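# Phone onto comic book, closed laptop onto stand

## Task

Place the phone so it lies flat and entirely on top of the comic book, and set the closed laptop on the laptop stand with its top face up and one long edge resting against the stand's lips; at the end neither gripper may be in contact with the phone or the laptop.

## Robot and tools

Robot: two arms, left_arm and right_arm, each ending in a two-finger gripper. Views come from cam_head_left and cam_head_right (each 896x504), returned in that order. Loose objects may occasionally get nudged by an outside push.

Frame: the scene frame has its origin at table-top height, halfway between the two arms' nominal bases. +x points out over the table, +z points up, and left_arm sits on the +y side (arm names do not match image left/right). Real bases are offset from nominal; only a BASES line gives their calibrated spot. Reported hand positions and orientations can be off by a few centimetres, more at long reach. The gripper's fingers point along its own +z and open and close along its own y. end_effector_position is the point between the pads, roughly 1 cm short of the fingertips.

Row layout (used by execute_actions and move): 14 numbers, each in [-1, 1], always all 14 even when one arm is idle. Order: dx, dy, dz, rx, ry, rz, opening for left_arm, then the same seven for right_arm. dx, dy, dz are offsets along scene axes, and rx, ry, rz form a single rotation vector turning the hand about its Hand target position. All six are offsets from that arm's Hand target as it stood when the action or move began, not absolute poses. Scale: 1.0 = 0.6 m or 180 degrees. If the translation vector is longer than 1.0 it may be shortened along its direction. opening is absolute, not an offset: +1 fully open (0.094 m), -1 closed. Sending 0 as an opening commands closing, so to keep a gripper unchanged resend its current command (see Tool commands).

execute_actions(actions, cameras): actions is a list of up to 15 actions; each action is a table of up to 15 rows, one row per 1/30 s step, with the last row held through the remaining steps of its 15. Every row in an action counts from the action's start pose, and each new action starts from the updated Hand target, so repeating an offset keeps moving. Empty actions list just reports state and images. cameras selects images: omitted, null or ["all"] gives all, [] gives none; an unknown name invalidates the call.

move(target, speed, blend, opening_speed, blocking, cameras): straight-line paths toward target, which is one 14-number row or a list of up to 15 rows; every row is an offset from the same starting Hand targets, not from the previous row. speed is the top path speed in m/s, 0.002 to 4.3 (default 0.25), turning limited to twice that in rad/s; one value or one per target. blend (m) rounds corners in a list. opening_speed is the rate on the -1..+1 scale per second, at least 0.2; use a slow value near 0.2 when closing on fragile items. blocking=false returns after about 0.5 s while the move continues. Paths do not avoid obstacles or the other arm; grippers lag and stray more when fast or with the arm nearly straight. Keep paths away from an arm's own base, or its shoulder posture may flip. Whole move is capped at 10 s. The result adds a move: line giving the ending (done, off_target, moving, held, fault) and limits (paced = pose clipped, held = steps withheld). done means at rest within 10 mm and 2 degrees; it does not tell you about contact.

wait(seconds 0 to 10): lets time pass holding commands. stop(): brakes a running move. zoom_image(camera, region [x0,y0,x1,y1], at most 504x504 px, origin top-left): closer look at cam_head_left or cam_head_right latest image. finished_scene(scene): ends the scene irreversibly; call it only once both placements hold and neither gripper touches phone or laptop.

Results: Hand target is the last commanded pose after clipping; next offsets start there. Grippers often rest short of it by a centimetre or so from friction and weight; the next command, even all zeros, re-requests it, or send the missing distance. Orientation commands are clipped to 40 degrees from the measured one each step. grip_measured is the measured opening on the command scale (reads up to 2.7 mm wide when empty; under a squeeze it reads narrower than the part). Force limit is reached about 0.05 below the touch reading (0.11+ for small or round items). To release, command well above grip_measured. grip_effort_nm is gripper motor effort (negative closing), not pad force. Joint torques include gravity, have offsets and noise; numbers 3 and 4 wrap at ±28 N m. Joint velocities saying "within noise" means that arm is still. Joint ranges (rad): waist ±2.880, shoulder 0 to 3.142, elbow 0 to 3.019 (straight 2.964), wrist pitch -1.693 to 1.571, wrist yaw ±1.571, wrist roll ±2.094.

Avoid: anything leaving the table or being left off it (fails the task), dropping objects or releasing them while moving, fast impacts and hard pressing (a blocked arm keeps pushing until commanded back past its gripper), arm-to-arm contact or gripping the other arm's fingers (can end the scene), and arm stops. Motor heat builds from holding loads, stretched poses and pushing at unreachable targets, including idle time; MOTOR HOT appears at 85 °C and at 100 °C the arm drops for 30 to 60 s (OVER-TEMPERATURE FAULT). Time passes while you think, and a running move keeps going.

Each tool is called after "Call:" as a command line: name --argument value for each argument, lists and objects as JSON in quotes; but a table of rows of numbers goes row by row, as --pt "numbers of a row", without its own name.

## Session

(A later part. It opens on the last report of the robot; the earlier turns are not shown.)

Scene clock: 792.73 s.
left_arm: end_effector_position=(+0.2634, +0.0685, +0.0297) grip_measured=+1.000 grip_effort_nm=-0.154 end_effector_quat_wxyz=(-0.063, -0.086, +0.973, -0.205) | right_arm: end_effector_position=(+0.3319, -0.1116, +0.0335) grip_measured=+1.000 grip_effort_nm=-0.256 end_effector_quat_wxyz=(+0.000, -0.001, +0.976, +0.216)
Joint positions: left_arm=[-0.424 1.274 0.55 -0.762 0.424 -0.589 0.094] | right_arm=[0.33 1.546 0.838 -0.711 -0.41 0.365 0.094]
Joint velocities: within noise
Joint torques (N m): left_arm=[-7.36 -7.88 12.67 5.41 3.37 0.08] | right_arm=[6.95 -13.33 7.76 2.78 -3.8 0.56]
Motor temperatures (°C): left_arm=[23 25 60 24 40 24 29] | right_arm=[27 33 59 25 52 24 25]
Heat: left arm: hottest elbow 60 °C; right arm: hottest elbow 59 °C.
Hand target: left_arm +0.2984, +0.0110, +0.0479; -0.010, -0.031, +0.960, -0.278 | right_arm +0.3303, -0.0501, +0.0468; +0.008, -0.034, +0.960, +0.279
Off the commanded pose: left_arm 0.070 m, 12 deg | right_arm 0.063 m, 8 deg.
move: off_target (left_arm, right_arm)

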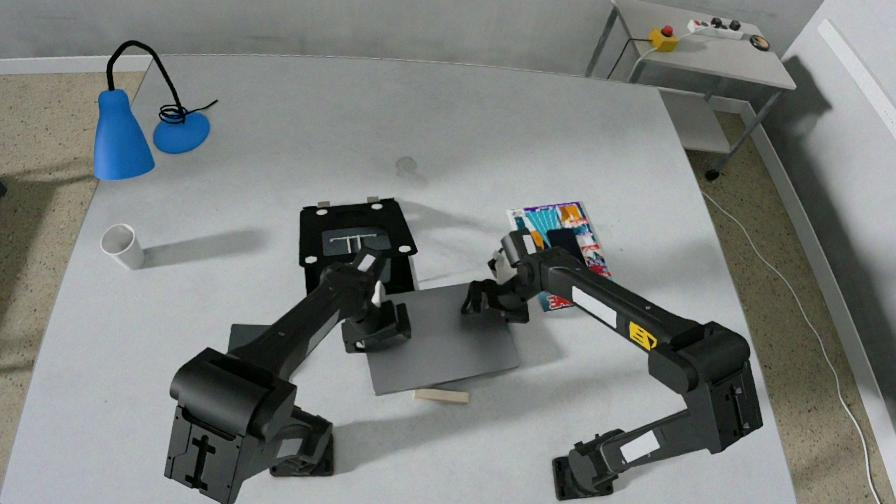

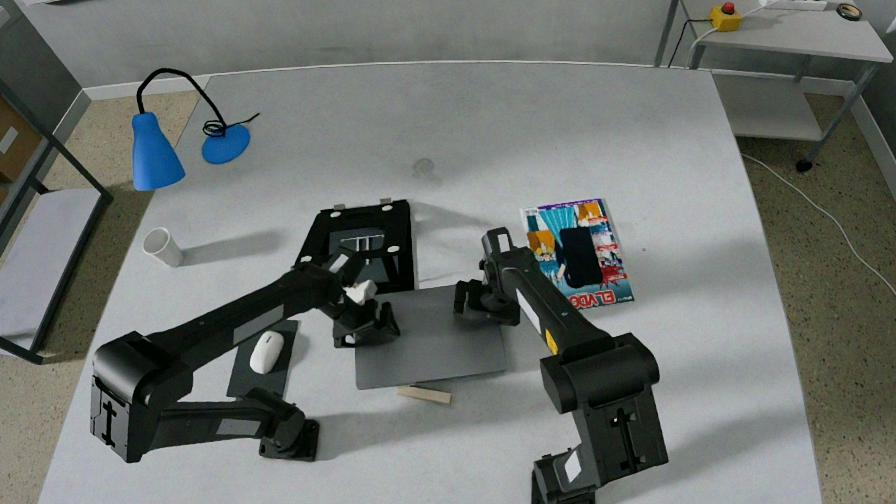

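Call:
move --pt "0.0 0.0 0.12 0 0 0 0.999 0.0 0.0 0.12 0 0 0 0.999" --pt "-0.17 0.0 0.13 0 0 0 0.999 -0.17 0.0 0.13 0 0 0 0.999" --speed 0.05

Call:
zoom_image --camera "cam_head_left" --region '[300, 290, 580, 450]'

Call:
zoom_image --camera "cam_head_right" --region '[280, 290, 560, 450]'

Scene clock: 810.77 s.
left_arm: end_effector_position=(+0.1715, +0.0675, +0.0825) grip_measured=+1.000 grip_effort_nm=-0.154 end_effector_quat_wxyz=(-0.057, -0.075, +0.977, -0.193) | right_arm: end_effector_position=(+0.2306, -0.1146, +0.0772) grip_measured=+1.000 grip_effort_nm=-0.252 end_effector_quat_wxyz=(-0.014, +0.001, +0.980, +0.201)
Joint positions: left_arm=[-0.64 0.856 0.459 -1.008 0.371 -0.795 0.094] | right_arm=[0.445 1.224 0.668 -0.857 -0.375 0.483 0.094]
Joint velocities: within noise
Joint torques (N m): left_arm=[-5.83 -6.01 16.9 3.92 2.89 -0.09] | right_arm=[7.53 -13.63 10.99 1.48 -3.99 0.68]
Motor temperatures (°C): left_arm=[23 25 54 25 47 24 29] | right_arm=[27 34 54 25 62 24 25]
Heat: left arm: hottest elbow 54 °C; right arm: hottest wrist yaw 62 °C.
Hand target: left_arm +0.1964, +0.0109, +0.1259; -0.010, -0.031, +0.960, -0.278 | right_arm +0.2282, -0.0501, +0.1247; +0.007, -0.034, +0.960, +0.278
Off the commanded pose: left_arm 0.075 m, 12 deg | right_arm 0.080 m, 10 deg.
move: off_target (left_arm, right_arm)

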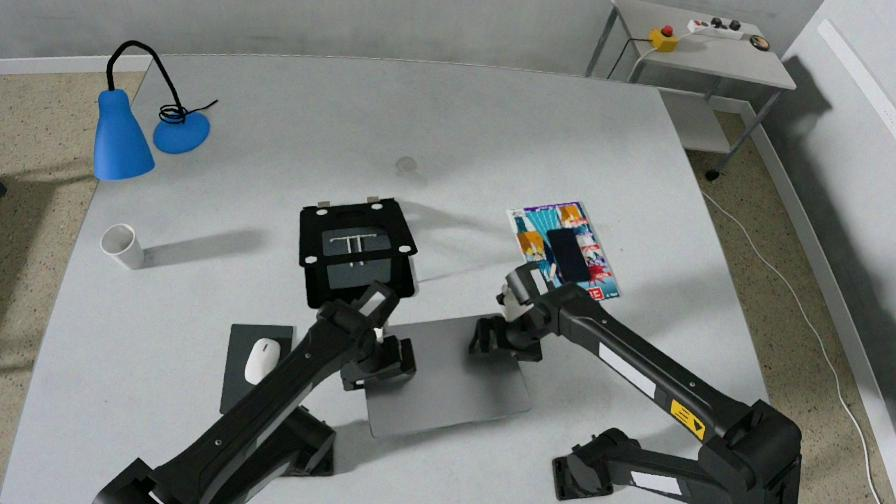

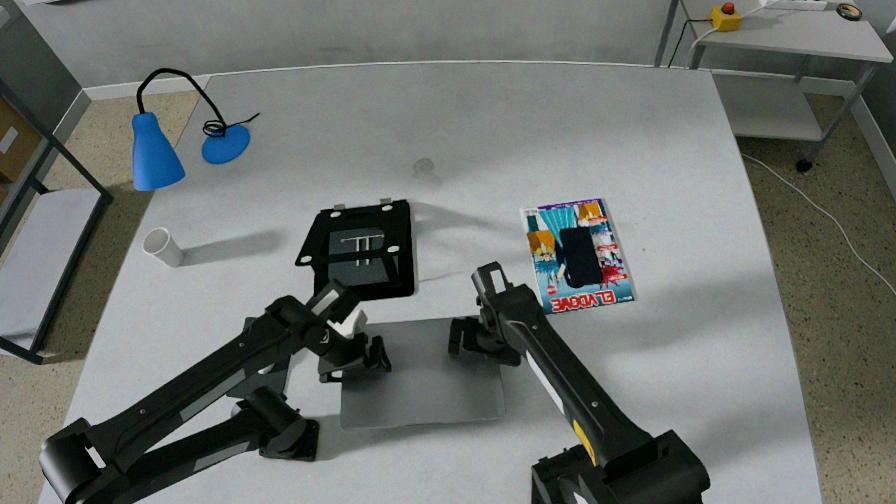

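Scaled by 1.800.

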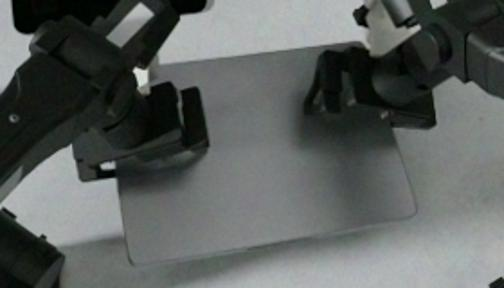

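Scaled by 1.800.

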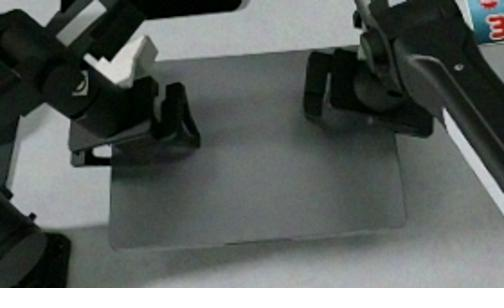

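Call:
move --pt "0.0 0.0 -0.13 0 0 0 0.999 0.0 0.0 -0.12 0 0 0 0.999" --pt "0.0 0.07 -0.13 0 0 0 0.999 0.0 -0.07 -0.12 0 0 0 0.999" --speed 0.06

Call:
zoom_image --camera "cam_head_left" --region '[300, 290, 580, 450]'

Call:
zoom_image --camera "cam_head_right" --region '[280, 290, 560, 450]'

Scene clock: 819.43 s.
left_arm: end_effector_position=(+0.1730, +0.0762, +0.0321) grip_measured=+1.000 grip_effort_nm=-0.149 end_effector_quat_wxyz=(-0.045, -0.060, +0.969, -0.234) | right_arm: end_effector_position=(+0.2178, -0.1147, +0.0350) grip_measured=+1.000 grip_effort_nm=-0.198 end_effector_quat_wxyz=(-0.018, -0.012, +0.971, +0.238)
Joint positions: left_arm=[-0.547 0.92 0.319 -0.773 0.443 -0.686 0.094] | right_arm=[0.424 1.283 0.56 -0.675 -0.451 0.444 0.094]
Joint velocities: within noise
Joint torques (N m): left_arm=[-2.32 -3.49 12.01 3.28 1.66 0.32] | right_arm=[2.08 -10.7 7.57 2.13 -2.04 0.11]
Motor temperatures (°C): left_arm=[23 25 52 25 47 24 28] | right_arm=[27 34 52 25 65 24 25]
Heat: left arm: hottest elbow 52 °C; right arm: hottest wrist yaw 65 °C.
Hand target: left_arm +0.1964, +0.0530, +0.0478; -0.010, -0.031, +0.960, -0.278 | right_arm +0.2284, -0.0922, +0.0529; +0.008, -0.034, +0.960, +0.279
Off the commanded pose: left_arm 0.037 m, 7 deg | right_arm 0.030 m, 6 deg.
move: off_target (left_arm, right_arm)

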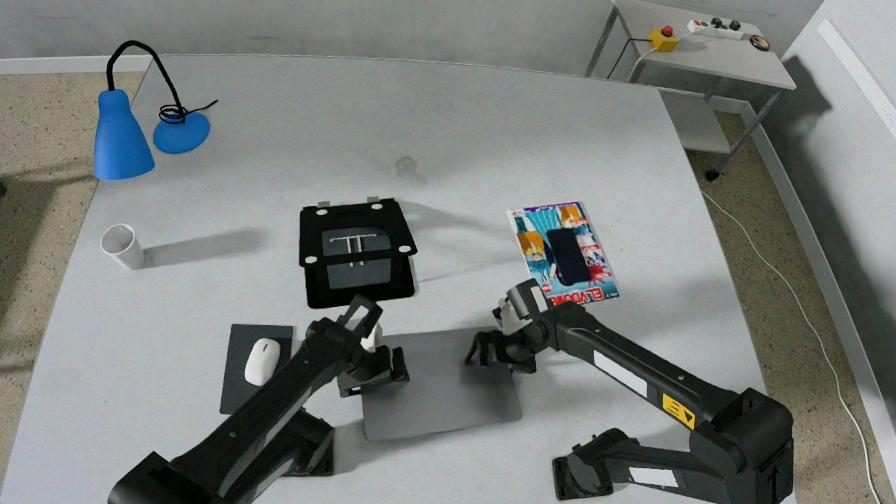

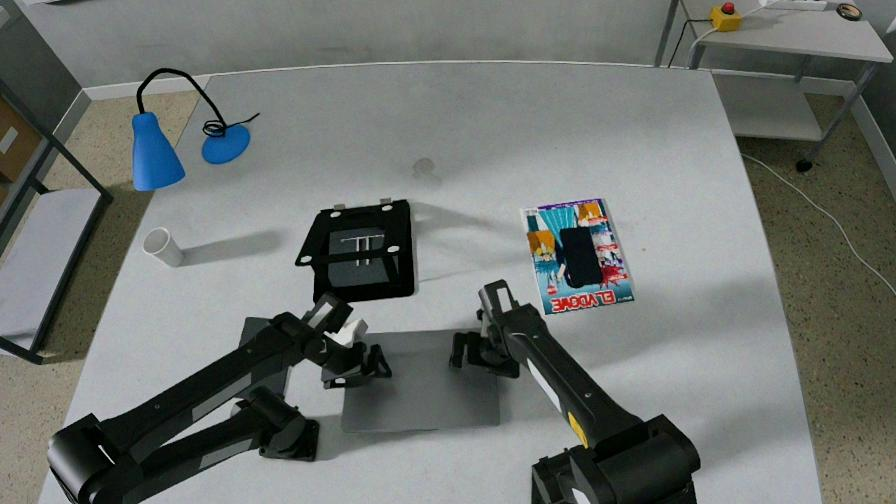

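Scaled by 1.800.

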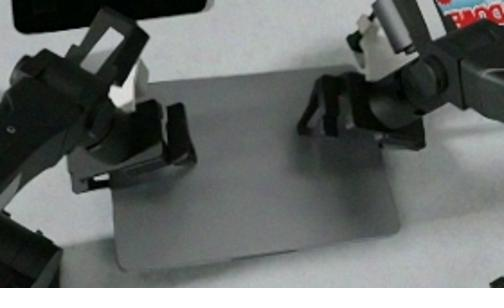

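Scaled by 1.800.

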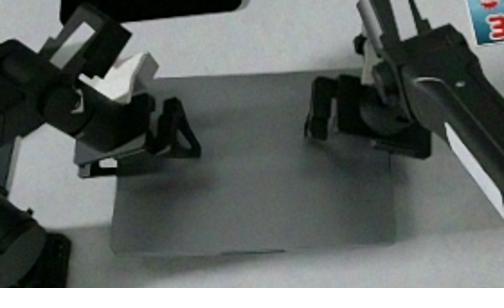

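Call:
move --pt "0.0 0.06 -0.01 0 0 0 0.999 0.0 -0.06 -0.01 0 0 0 0.999" --speed 0.06

Call:
zoom_image --camera "cam_head_left" --region '[300, 290, 580, 450]'

Call:
zoom_image --camera "cam_head_right" --region '[280, 290, 560, 450]'

Scene clock: 823.67 s.
left_arm: end_effector_position=(+0.1913, +0.0881, +0.0385) grip_measured=+1.000 grip_effort_nm=-0.085 end_effector_quat_wxyz=(-0.019, -0.030, +0.961, -0.274) | right_arm: end_effector_position=(+0.2256, -0.1252, +0.0442) grip_measured=+1.000 grip_effort_nm=-0.085 end_effector_quat_wxyz=(-0.001, -0.035, +0.961, +0.276)
Joint positions: left_arm=[-0.398 0.92 0.319 -0.77 0.523 -0.485 0.094] | right_arm=[0.343 1.261 0.55 -0.672 -0.529 0.327 0.094]
Joint velocities: within noise
Joint torques (N m): left_arm=[-0.32 -3.72 9.43 0.9 0.43 0.1] | right_arm=[-0.44 -9.41 6.31 0.58 -0.32 0.09]
Motor temperatures (°C): left_arm=[23 25 51 24 45 24 28] | right_arm=[27 34 51 25 60 24 25]
Heat: left arm: hottest elbow 51 °C; right arm: hottest wrist yaw 60 °C.
Hand target: left_arm +0.1964, +0.0890, +0.0418; -0.010, -0.031, +0.960, -0.278 | right_arm +0.2282, -0.1282, +0.0467; +0.007, -0.034, +0.960, +0.278
Off the commanded pose: left_arm 0.006 m, 1 deg | right_arm 0.005 m, 1 deg.
move: done

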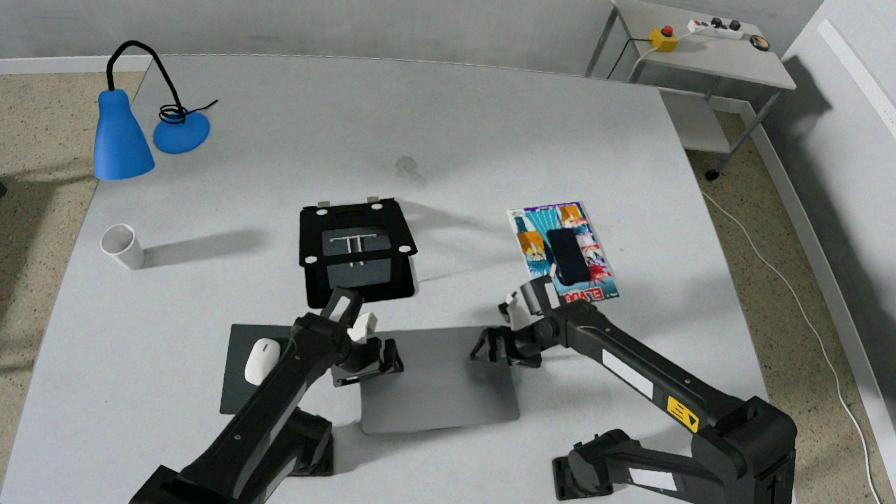

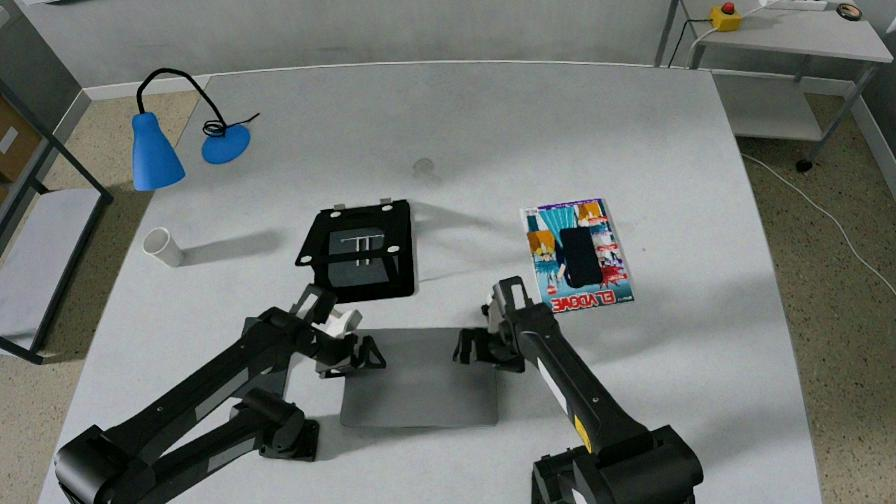

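Scaled by 1.800.

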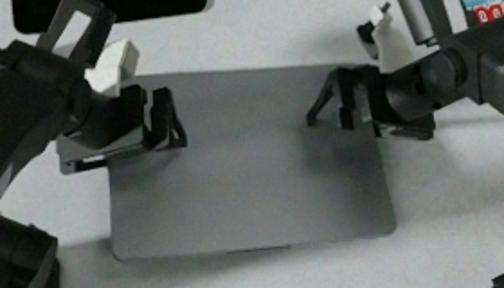

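Scaled by 1.800.

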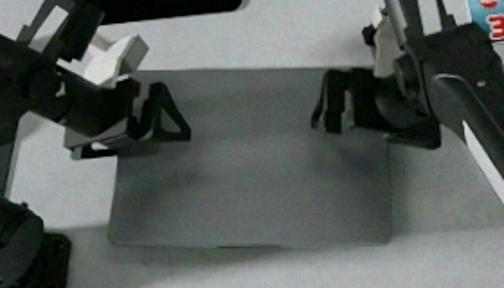

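Call:
move --pt "-0.047 0.03 0.01 -0.072 0 0.022 0.999 -0.035 -0.045 0.005 0.072 0 0.022 0.999" --pt "-0.047 0.013 -0.004 -0.072 0 0.022 0.999 -0.035 -0.028 -0.01 0.072 0 0.022 0.999" --pt "-0.047 -0.05 -0.004 -0.072 0 0.022 0.999 -0.035 0.035 -0.01 0.072 0 0.022 0.999" --speed 0.06

Call:
zoom_image --camera "cam_head_left" --region '[300, 290, 580, 450]'

Call:
zoom_image --camera "cam_head_right" --region '[280, 290, 560, 450]'

Scene clock: 841.73 s.
left_arm: end_effector_position=(+0.1717, +0.0742, +0.0399) grip_measured=+1.000 grip_effort_nm=-0.090 end_effector_quat_wxyz=(-0.005, -0.089, +0.927, -0.364) | right_arm: end_effector_position=(+0.2165, -0.1238, +0.0439) grip_measured=+1.000 grip_effort_nm=-0.081 end_effector_quat_wxyz=(+0.007, -0.035, +0.927, +0.373)
Joint positions: left_arm=[-0.404 0.746 0.186 -0.623 0.654 -0.701 0.094] | right_arm=[0.26 1.261 0.469 -0.549 -0.735 0.28 0.094]
Joint velocities: within noise
Joint torques (N m): left_arm=[-5.19 -0.73 8.49 3.6 1.42 -0.14] | right_arm=[3.96 -6.53 5.5 1.77 -1.24 0]
Motor temperatures (°C): left_arm=[23 25 46 24 38 24 28] | right_arm=[27 33 46 25 47 24 25]
Heat: left arm: hottest elbow 46 °C; right arm: hottest wrist yaw 47 °C.
Hand target: left_arm +0.1682, +0.0590, +0.0394; -0.004, -0.062, +0.921, -0.385 | right_arm +0.2072, -0.1072, +0.0407; +0.002, -0.066, +0.921, +0.385
Off the commanded pose: left_arm 0.016 m, 4 deg | right_arm 0.019 m, 4 deg.
move: off_target (left_arm, right_arm)

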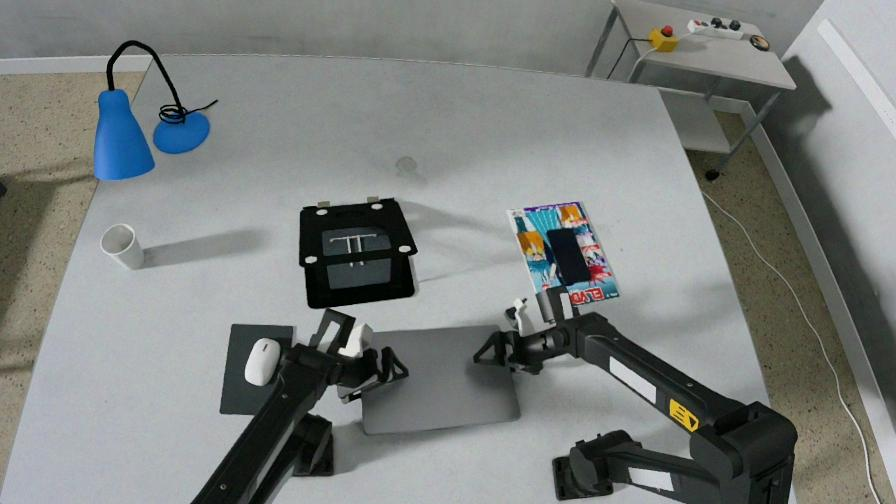

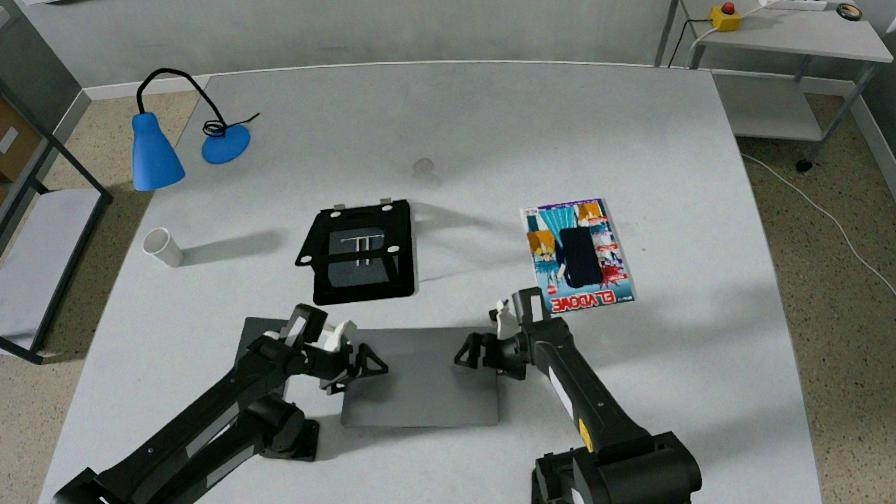

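Scaled by 1.800.

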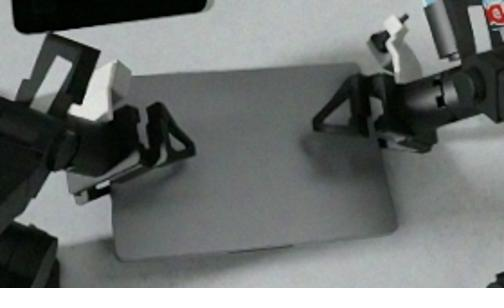

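Scaled by 1.800.

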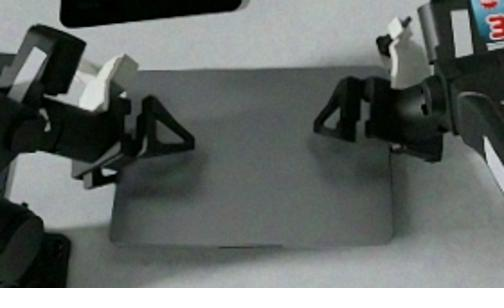

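Call:
move --pt "0 -0.06 0 0 0 0 0.999 0 0.06 0 0 0 0 0.999" --pt "0 -0.06 0.1 0 0 0 0.999 0 0.06 0.1 0 0 0 0.999" --speed 0.05

Call:
zoom_image --camera "cam_head_left" --region '[300, 290, 580, 450]'

Call:
zoom_image --camera "cam_head_right" --region '[280, 290, 560, 450]'

Scene clock: 849.47 s.
left_arm: end_effector_position=(+0.1370, +0.0669, +0.0396) grip_measured=+1.000 grip_effort_nm=-0.105 end_effector_quat_wxyz=(-0.042, -0.098, +0.941, -0.321) | right_arm: end_effector_position=(+0.1917, -0.1211, +0.0490) grip_measured=+1.000 grip_effort_nm=-0.149 end_effector_quat_wxyz=(-0.024, -0.015, +0.946, +0.324)
Joint positions: left_arm=[-0.6 0.642 0.188 -0.735 0.55 -0.888 0.094] | right_arm=[0.343 1.181 0.469 -0.662 -0.636 0.383 0.094]
Joint velocities: within noise
Joint torques (N m): left_arm=[-4.01 -1.73 20.49 2.48 2.06 -0.19] | right_arm=[6.01 -10.75 12.16 0.77 -3.69 0.3]
Motor temperatures (°C): left_arm=[23 25 45 24 39 24 28] | right_arm=[27 33 46 25 50 24 25]
Heat: left arm: hottest elbow 45 °C; right arm: hottest wrist yaw 50 °C.
Hand target: left_arm +0.1683, +0.0229, +0.0995; -0.004, -0.062, +0.921, -0.385 | right_arm +0.2072, -0.0712, +0.1007; +0.002, -0.066, +0.921, +0.385
Off the commanded pose: left_arm 0.081 m, 10 deg | right_arm 0.073 m, 10 deg.
move: off_target (left_arm, right_arm)

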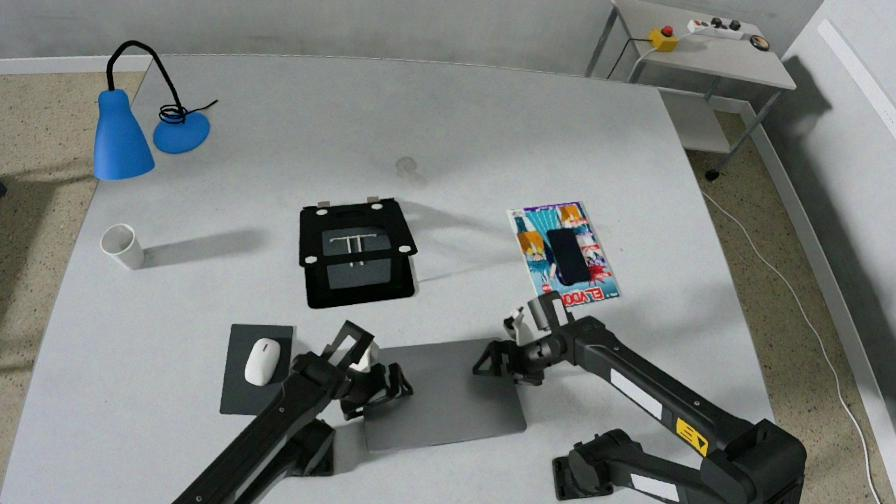

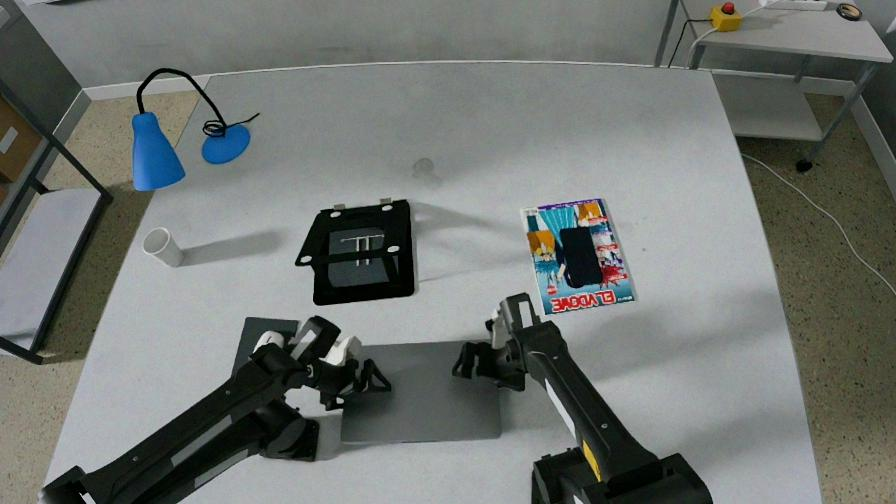

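Scaled by 1.800.

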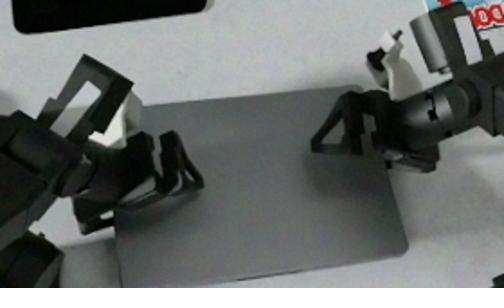

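Scaled by 1.800.

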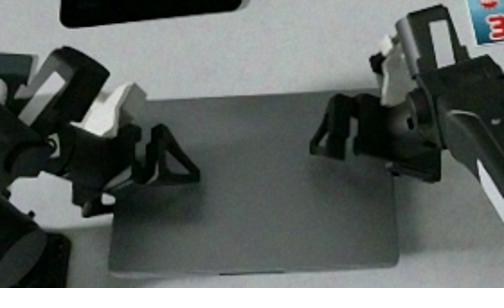

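Call:
move --pt "0.05 0.02 0.08 0 0 0 0.999 0.05 -0.02 0.06 0 0 0 0.999" --pt "0.1 0.02 0.13 0 0 0 0.999 0.1 -0.02 0.11 0 0 0 0.999" --speed 0.06

Call:
zoom_image --camera "cam_head_left" --region '[300, 290, 580, 450]'

Call:
zoom_image --camera "cam_head_right" --region '[280, 290, 560, 450]'

Scene clock: 855.03 s.
left_arm: end_effector_position=(+0.1727, +0.0713, +0.1001) grip_measured=+1.000 grip_effort_nm=-0.105 end_effector_quat_wxyz=(-0.073, -0.103, +0.938, -0.322) | right_arm: end_effector_position=(+0.2380, -0.1163, +0.1171) grip_measured=+1.000 grip_effort_nm=-0.149 end_effector_quat_wxyz=(-0.031, -0.028, +0.939, +0.342)
Joint positions: left_arm=[-0.425 0.757 0.401 -0.995 0.641 -0.689 0.094] | right_arm=[0.284 1.201 0.691 -0.92 -0.689 0.28 0.094]
Joint velocities: within noise
Joint torques (N m): left_arm=[-2.37 -3.31 25.03 1.77 2.21 0.12] | right_arm=[2.96 -9.35 14.95 0.23 -2.73 0.09]
Motor temperatures (°C): left_arm=[23 25 45 24 40 24 28] | right_arm=[27 33 47 25 54 24 25]
Heat: left arm: hottest elbow 45 °C; right arm: hottest wrist yaw 54 °C.
Hand target: left_arm +0.2282, +0.0349, +0.1774; -0.004, -0.062, +0.921, -0.385 | right_arm +0.2672, -0.0832, +0.1667; +0.002, -0.066, +0.921, +0.385
Off the commanded pose: left_arm 0.102 m, 12 deg | right_arm 0.066 m, 8 deg.
move: off_target (left_arm, right_arm)

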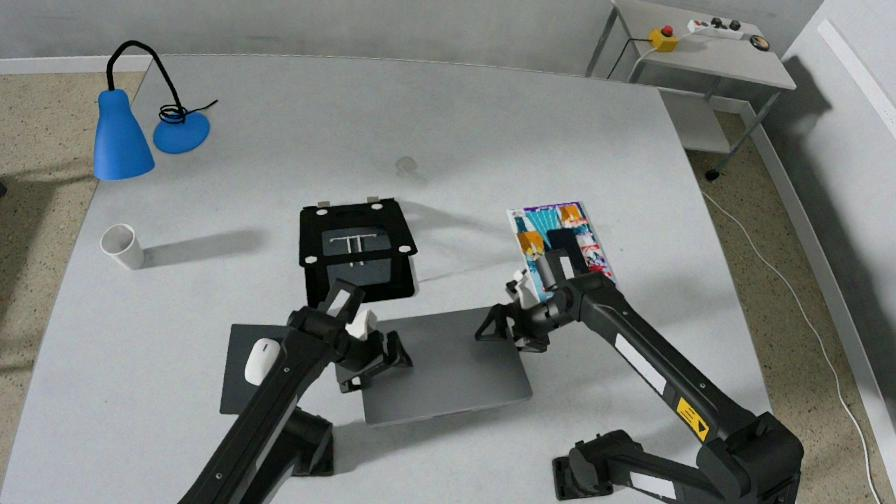

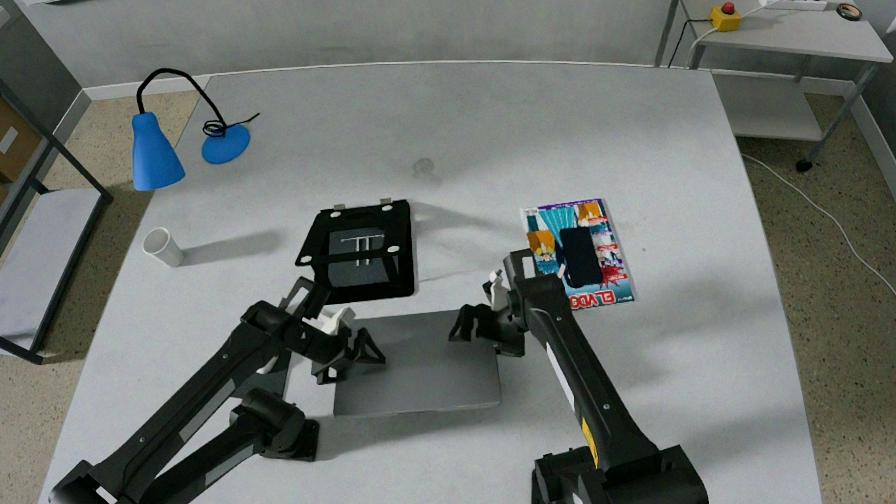

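Scaled by 1.800.

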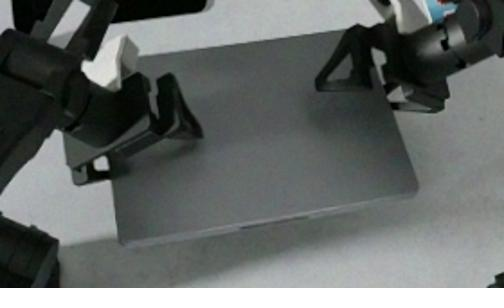

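Scaled by 1.800.

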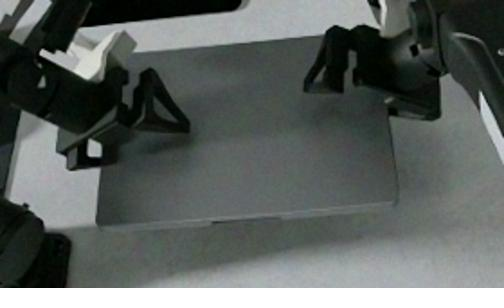

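Call:
move --pt "0.13 0.09 0.1 0 0 0 0.999 0.13 0.09 0.06 0 0 0 0.999" --pt "0.27 0.165 0.13 0 0 -0.008 0.999 0.27 0.18 0.1 0 0 -0.008 0.999" --speed 0.08

Call:
zoom_image --camera "cam_head_left" --region '[280, 210, 560, 390]'

Call:
zoom_image --camera "cam_head_right" --region '[260, 210, 540, 390]'

Scene clock: 871.60 s.
left_arm: end_effector_position=(+0.3623, +0.1454, +0.2160) grip_measured=+1.000 grip_effort_nm=-0.100 end_effector_quat_wxyz=(-0.045, -0.074, +0.926, -0.366) | right_arm: end_effector_position=(+0.4012, -0.0331, +0.1534) grip_measured=+1.000 grip_effort_nm=-0.144 end_effector_quat_wxyz=(-0.042, -0.004, +0.940, +0.340)
Joint positions: left_arm=[0.034 1.272 1.013 -1.411 0.751 -0.059 0.094] | right_arm=[0.355 1.62 1.222 -0.983 -0.677 0.42 0.094]
Joint velocities: within noise
Joint torques (N m): left_arm=[-3.08 -10.05 18.86 -0.05 1.94 0.01] | right_arm=[5.13 -19.08 17.78 0.57 -2.01 0.32]
Motor temperatures (°C): left_arm=[23 25 48 24 42 24 28] | right_arm=[27 33 49 25 55 24 25]
Heat: left arm: hottest elbow 48 °C; right arm: hottest wrist yaw 55 °C.
Hand target: left_arm +0.3902, +0.1340, +0.2555; -0.009, -0.051, +0.921, -0.385 | right_arm +0.4292, +0.0248, +0.2268; +0.007, -0.054, +0.921, +0.385
Off the commanded pose: left_arm 0.050 m, 5 deg | right_arm 0.098 m, 10 deg.
move: off_target (left_arm, right_arm)

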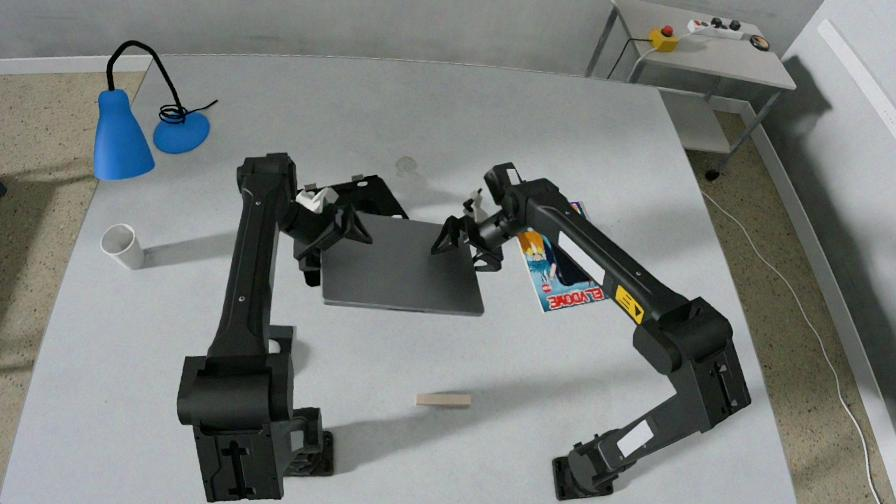

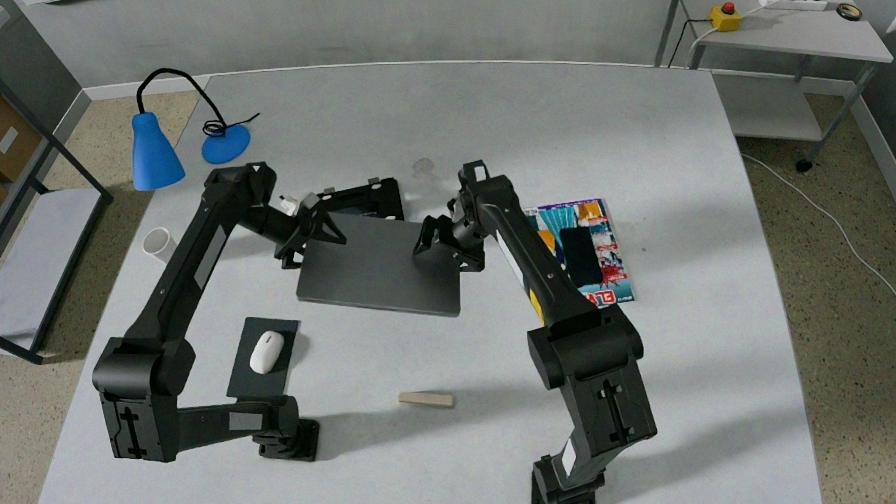

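Scaled by 1.800.

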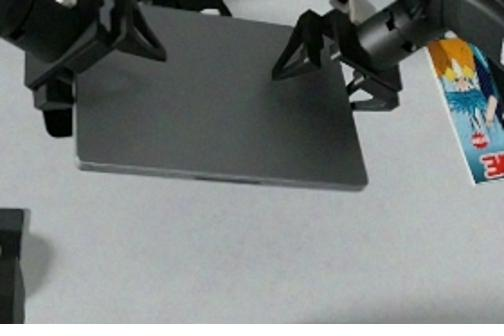

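Scaled by 1.800.

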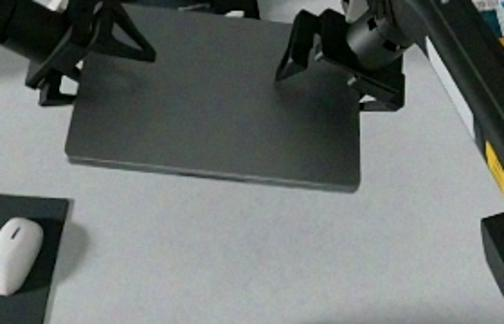

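Call:
move --pt "0.215 0.185 -0.02 0 0 0 0.999 0.238 0.192 0.1 0 0 0 0.999" --speed 0.08

Call:
zoom_image --camera "cam_head_left" --region '[260, 130, 540, 310]'

Call:
zoom_image --camera "cam_head_right" --region '[240, 130, 520, 310]'

Scene clock: 881.90 s.
left_arm: end_effector_position=(+0.4939, +0.2567, +0.1954) grip_measured=+1.000 grip_effort_nm=-0.100 end_effector_quat_wxyz=(-0.053, -0.087, +0.919, -0.380) | right_arm: end_effector_position=(+0.5762, +0.0787, +0.2111) grip_measured=+1.000 grip_effort_nm=-0.144 end_effector_quat_wxyz=(-0.030, -0.005, +0.938, +0.345)
Joint positions: left_arm=[0.254 1.717 1.43 -1.596 0.736 0.216 0.094] | right_arm=[0.418 2.104 2.081 -1.276 -0.662 0.508 0.094]
Joint velocities: within noise
Joint torques (N m): left_arm=[-4.37 -19.14 18.3 -1.32 1.58 0.21] | right_arm=[5.25 -28.16 17.51 0.58 -1.6 0.3]
Motor temperatures (°C): left_arm=[23 25 49 24 42 24 28] | right_arm=[27 35 53 25 53 24 25]
Heat: left arm: hottest elbow 49 °C; right arm: hottest elbow 53 °C.
Hand target: left_arm +0.5192, +0.2449, +0.2435; -0.009, -0.051, +0.922, -0.385 | right_arm +0.5721, +0.1400, +0.2868; +0.006, -0.054, +0.921, +0.385
Off the commanded pose: left_arm 0.056 m, 7 deg | right_arm 0.098 m, 9 deg.
move: off_target (left_arm, right_arm)

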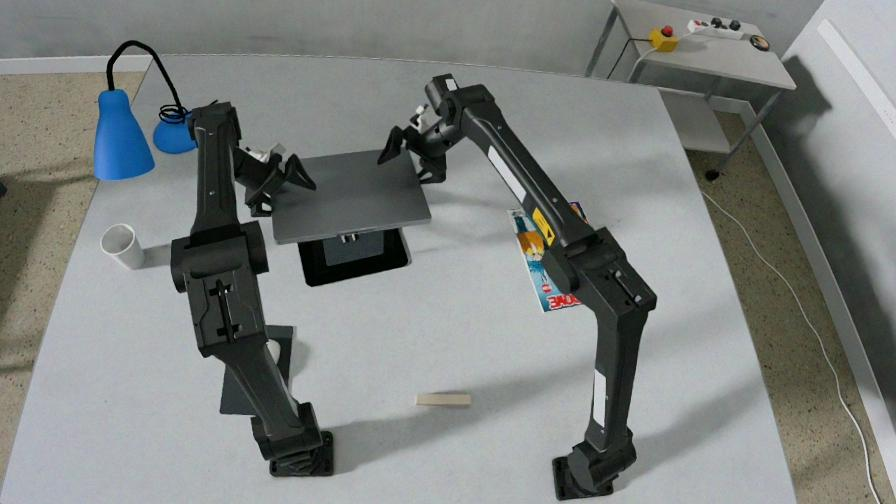

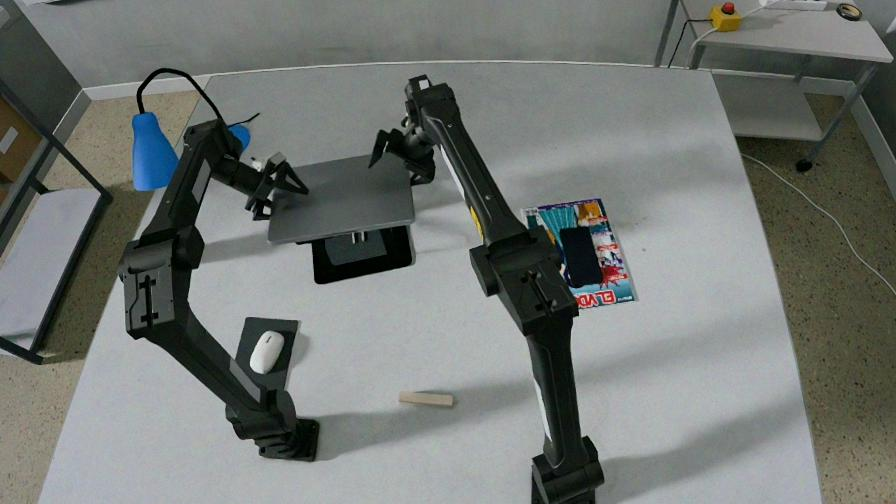

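Scaled by 1.800.

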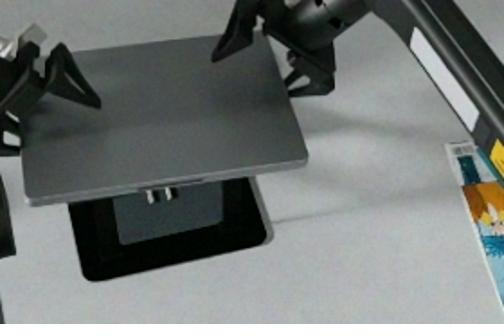

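Scaled by 1.800.

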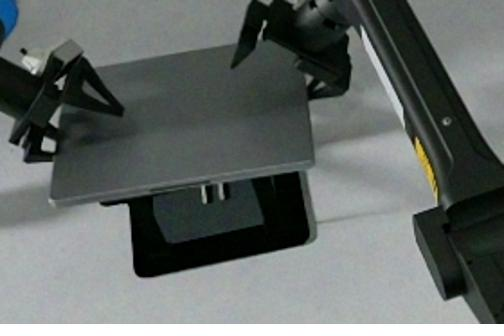

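Call:
move --pt "-0.073 0.005 -0.0 0 0 0 0.999 -0.073 0.005 0.0 0 0 0 0.999" --pt "-0.073 0.005 -0.11 0 0 0 0.999 -0.073 0.005 -0.115 0 0 0 0.999" --speed 0.05

Call:
zoom_image --camera "cam_head_left" --region '[260, 130, 540, 310]'

Call:
zoom_image --camera "cam_head_right" --region '[240, 130, 520, 310]'

Scene clock: 897.17 s.
left_arm: end_effector_position=(+0.4705, +0.2655, +0.1634) grip_measured=+1.000 grip_effort_nm=-0.100 end_effector_quat_wxyz=(-0.024, -0.076, +0.924, -0.374) | right_arm: end_effector_position=(+0.5564, +0.0907, +0.1554) grip_measured=+1.000 grip_effort_nm=-0.139 end_effector_quat_wxyz=(-0.017, -0.007, +0.937, +0.348)
Joint positions: left_arm=[0.286 1.668 1.285 -1.465 0.727 0.258 0.094] | right_arm=[0.448 2.061 1.859 -1.045 -0.646 0.549 0.094]
Joint velocities: within noise
Joint torques (N m): left_arm=[-3.55 -16.5 9.74 0.06 1.68 0.22] | right_arm=[5.54 -31.21 9.4 1.61 -1.6 0.24]
Motor temperatures (°C): left_arm=[23 26 50 24 41 24 28] | right_arm=[27 39 56 25 50 24 25]
Heat: left arm: hottest elbow 50 °C; right arm: hottest elbow 56 °C.
Hand target: left_arm +0.4754, +0.2480, +0.1775; -0.009, -0.051, +0.922, -0.385 | right_arm +0.5282, +0.1430, +0.2179; +0.006, -0.054, +0.921, +0.385
Off the commanded pose: left_arm 0.023 m, 4 deg | right_arm 0.086 m, 8 deg.
move: off_target (left_arm, right_arm)

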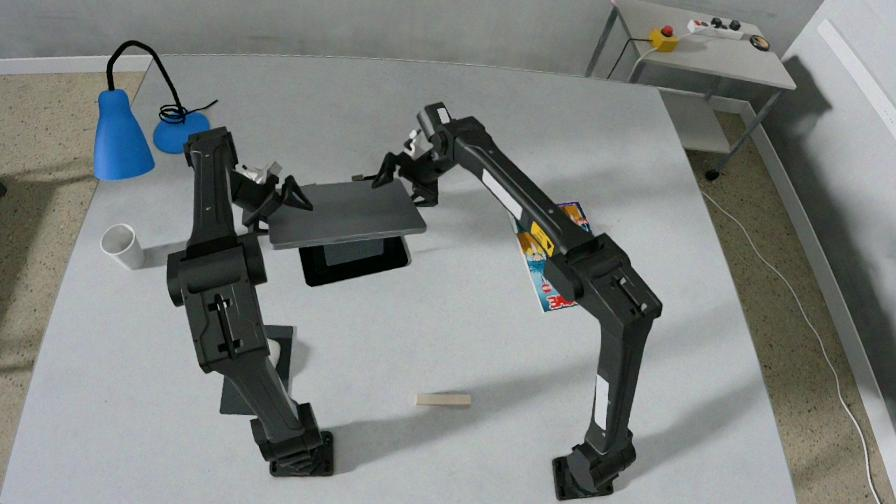

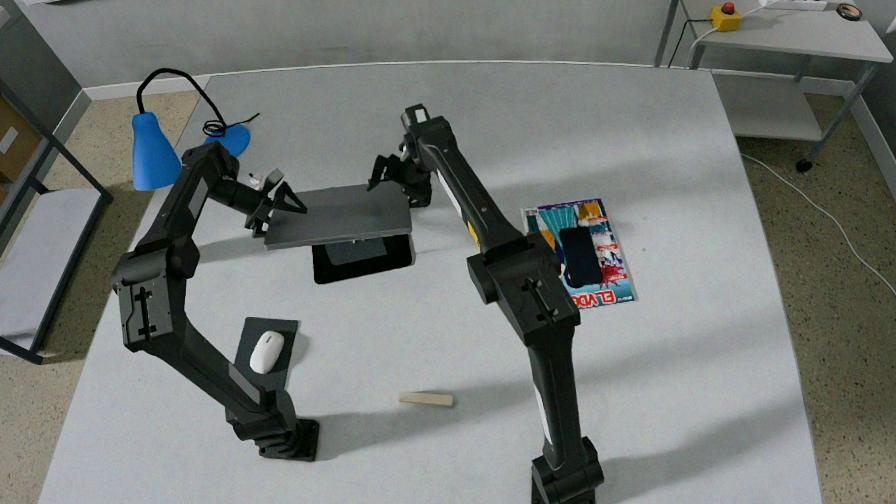

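Scaled by 1.800.

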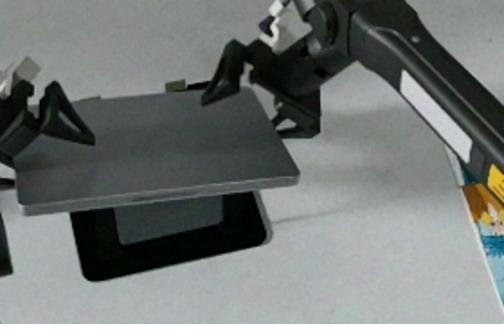

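Scaled by 1.800.

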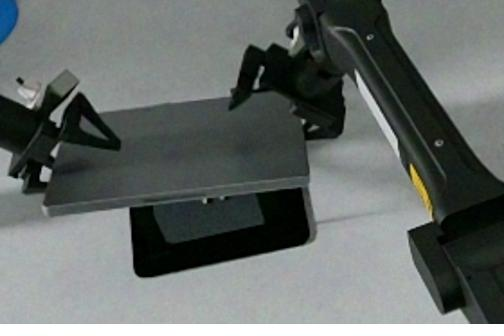

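Call:
move --pt "0.065 0.025 0 0 0 0.015 0.999 0.115 0.03 0.0 0 0 0.015 0.999" --pt "0.065 0.025 -0.07 0 0 0.015 0.999 0.115 0.03 -0.085 0 0 0.015 0.999" --speed 0.05

Call:
zoom_image --camera "cam_head_left" --region '[260, 130, 540, 310]'

Call:
zoom_image --camera "cam_head_right" --region '[240, 130, 520, 310]'

Scene clock: 926.10 s.
left_arm: end_effector_position=(+0.4922, +0.2773, +0.1122) grip_measured=+1.000 grip_effort_nm=-0.095 end_effector_quat_wxyz=(-0.031, -0.106, +0.919, -0.378) | right_arm: end_effector_position=(+0.6034, +0.1130, +0.1323) grip_measured=+1.000 grip_effort_nm=-0.139 end_effector_quat_wxyz=(-0.021, -0.035, +0.934, +0.355)
Joint positions: left_arm=[0.299 1.78 1.287 -1.355 0.736 0.206 0.094] | right_arm=[0.443 2.252 2.119 -1.139 -0.675 0.478 0.094]
Joint velocities: within noise
Joint torques (N m): left_arm=[-4.07 -18.43 13.18 -0.06 1.68 0.26] | right_arm=[3.96 -28.45 13.14 1.25 -1.58 0.11]
Motor temperatures (°C): left_arm=[23 28 46 24 41 24 28] | right_arm=[27 40 52 25 48 23 25]
Heat: left arm: hottest elbow 46 °C; right arm: hottest elbow 52 °C.
Hand target: left_arm +0.5144, +0.2629, +0.1354; +0.000, -0.072, +0.920, -0.385 | right_arm +0.5973, +0.1610, +0.1669; -0.003, -0.076, +0.920, +0.385
Off the commanded pose: left_arm 0.035 m, 5 deg | right_arm 0.059 m, 6 deg.
move: off_target (left_arm, right_arm)

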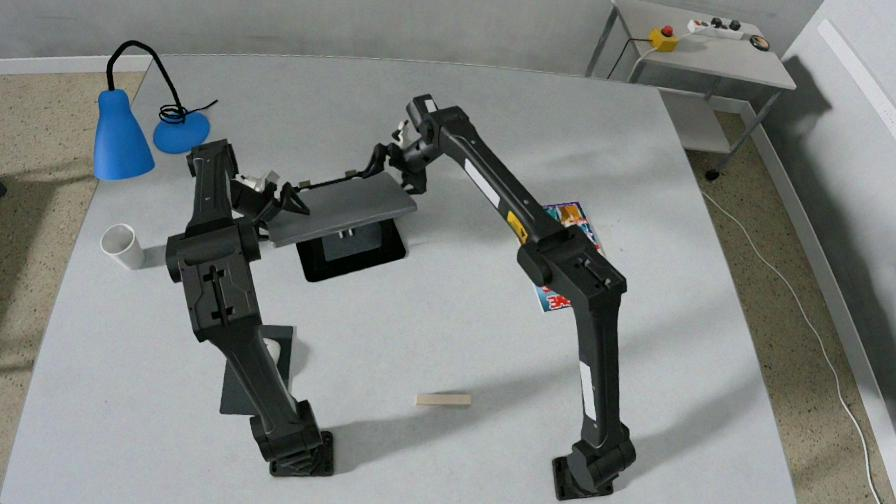

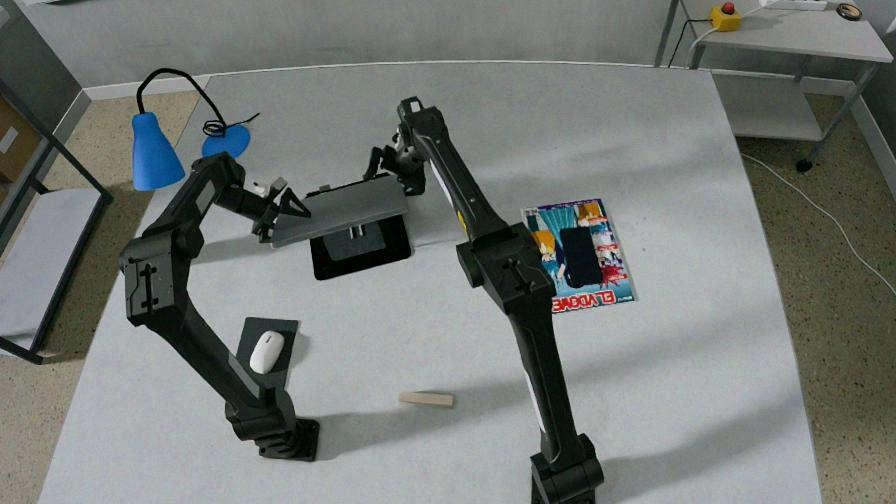

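Scaled by 1.800.

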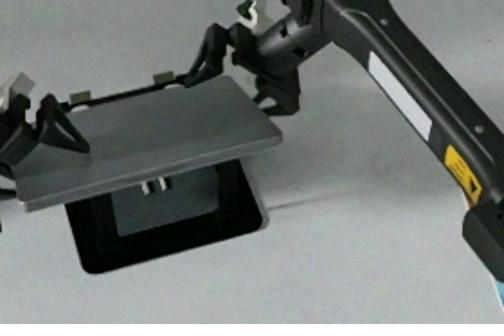

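Scaled by 1.800.

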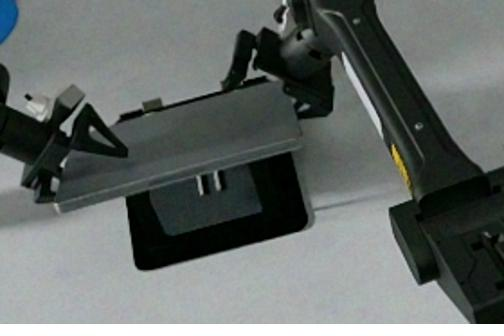

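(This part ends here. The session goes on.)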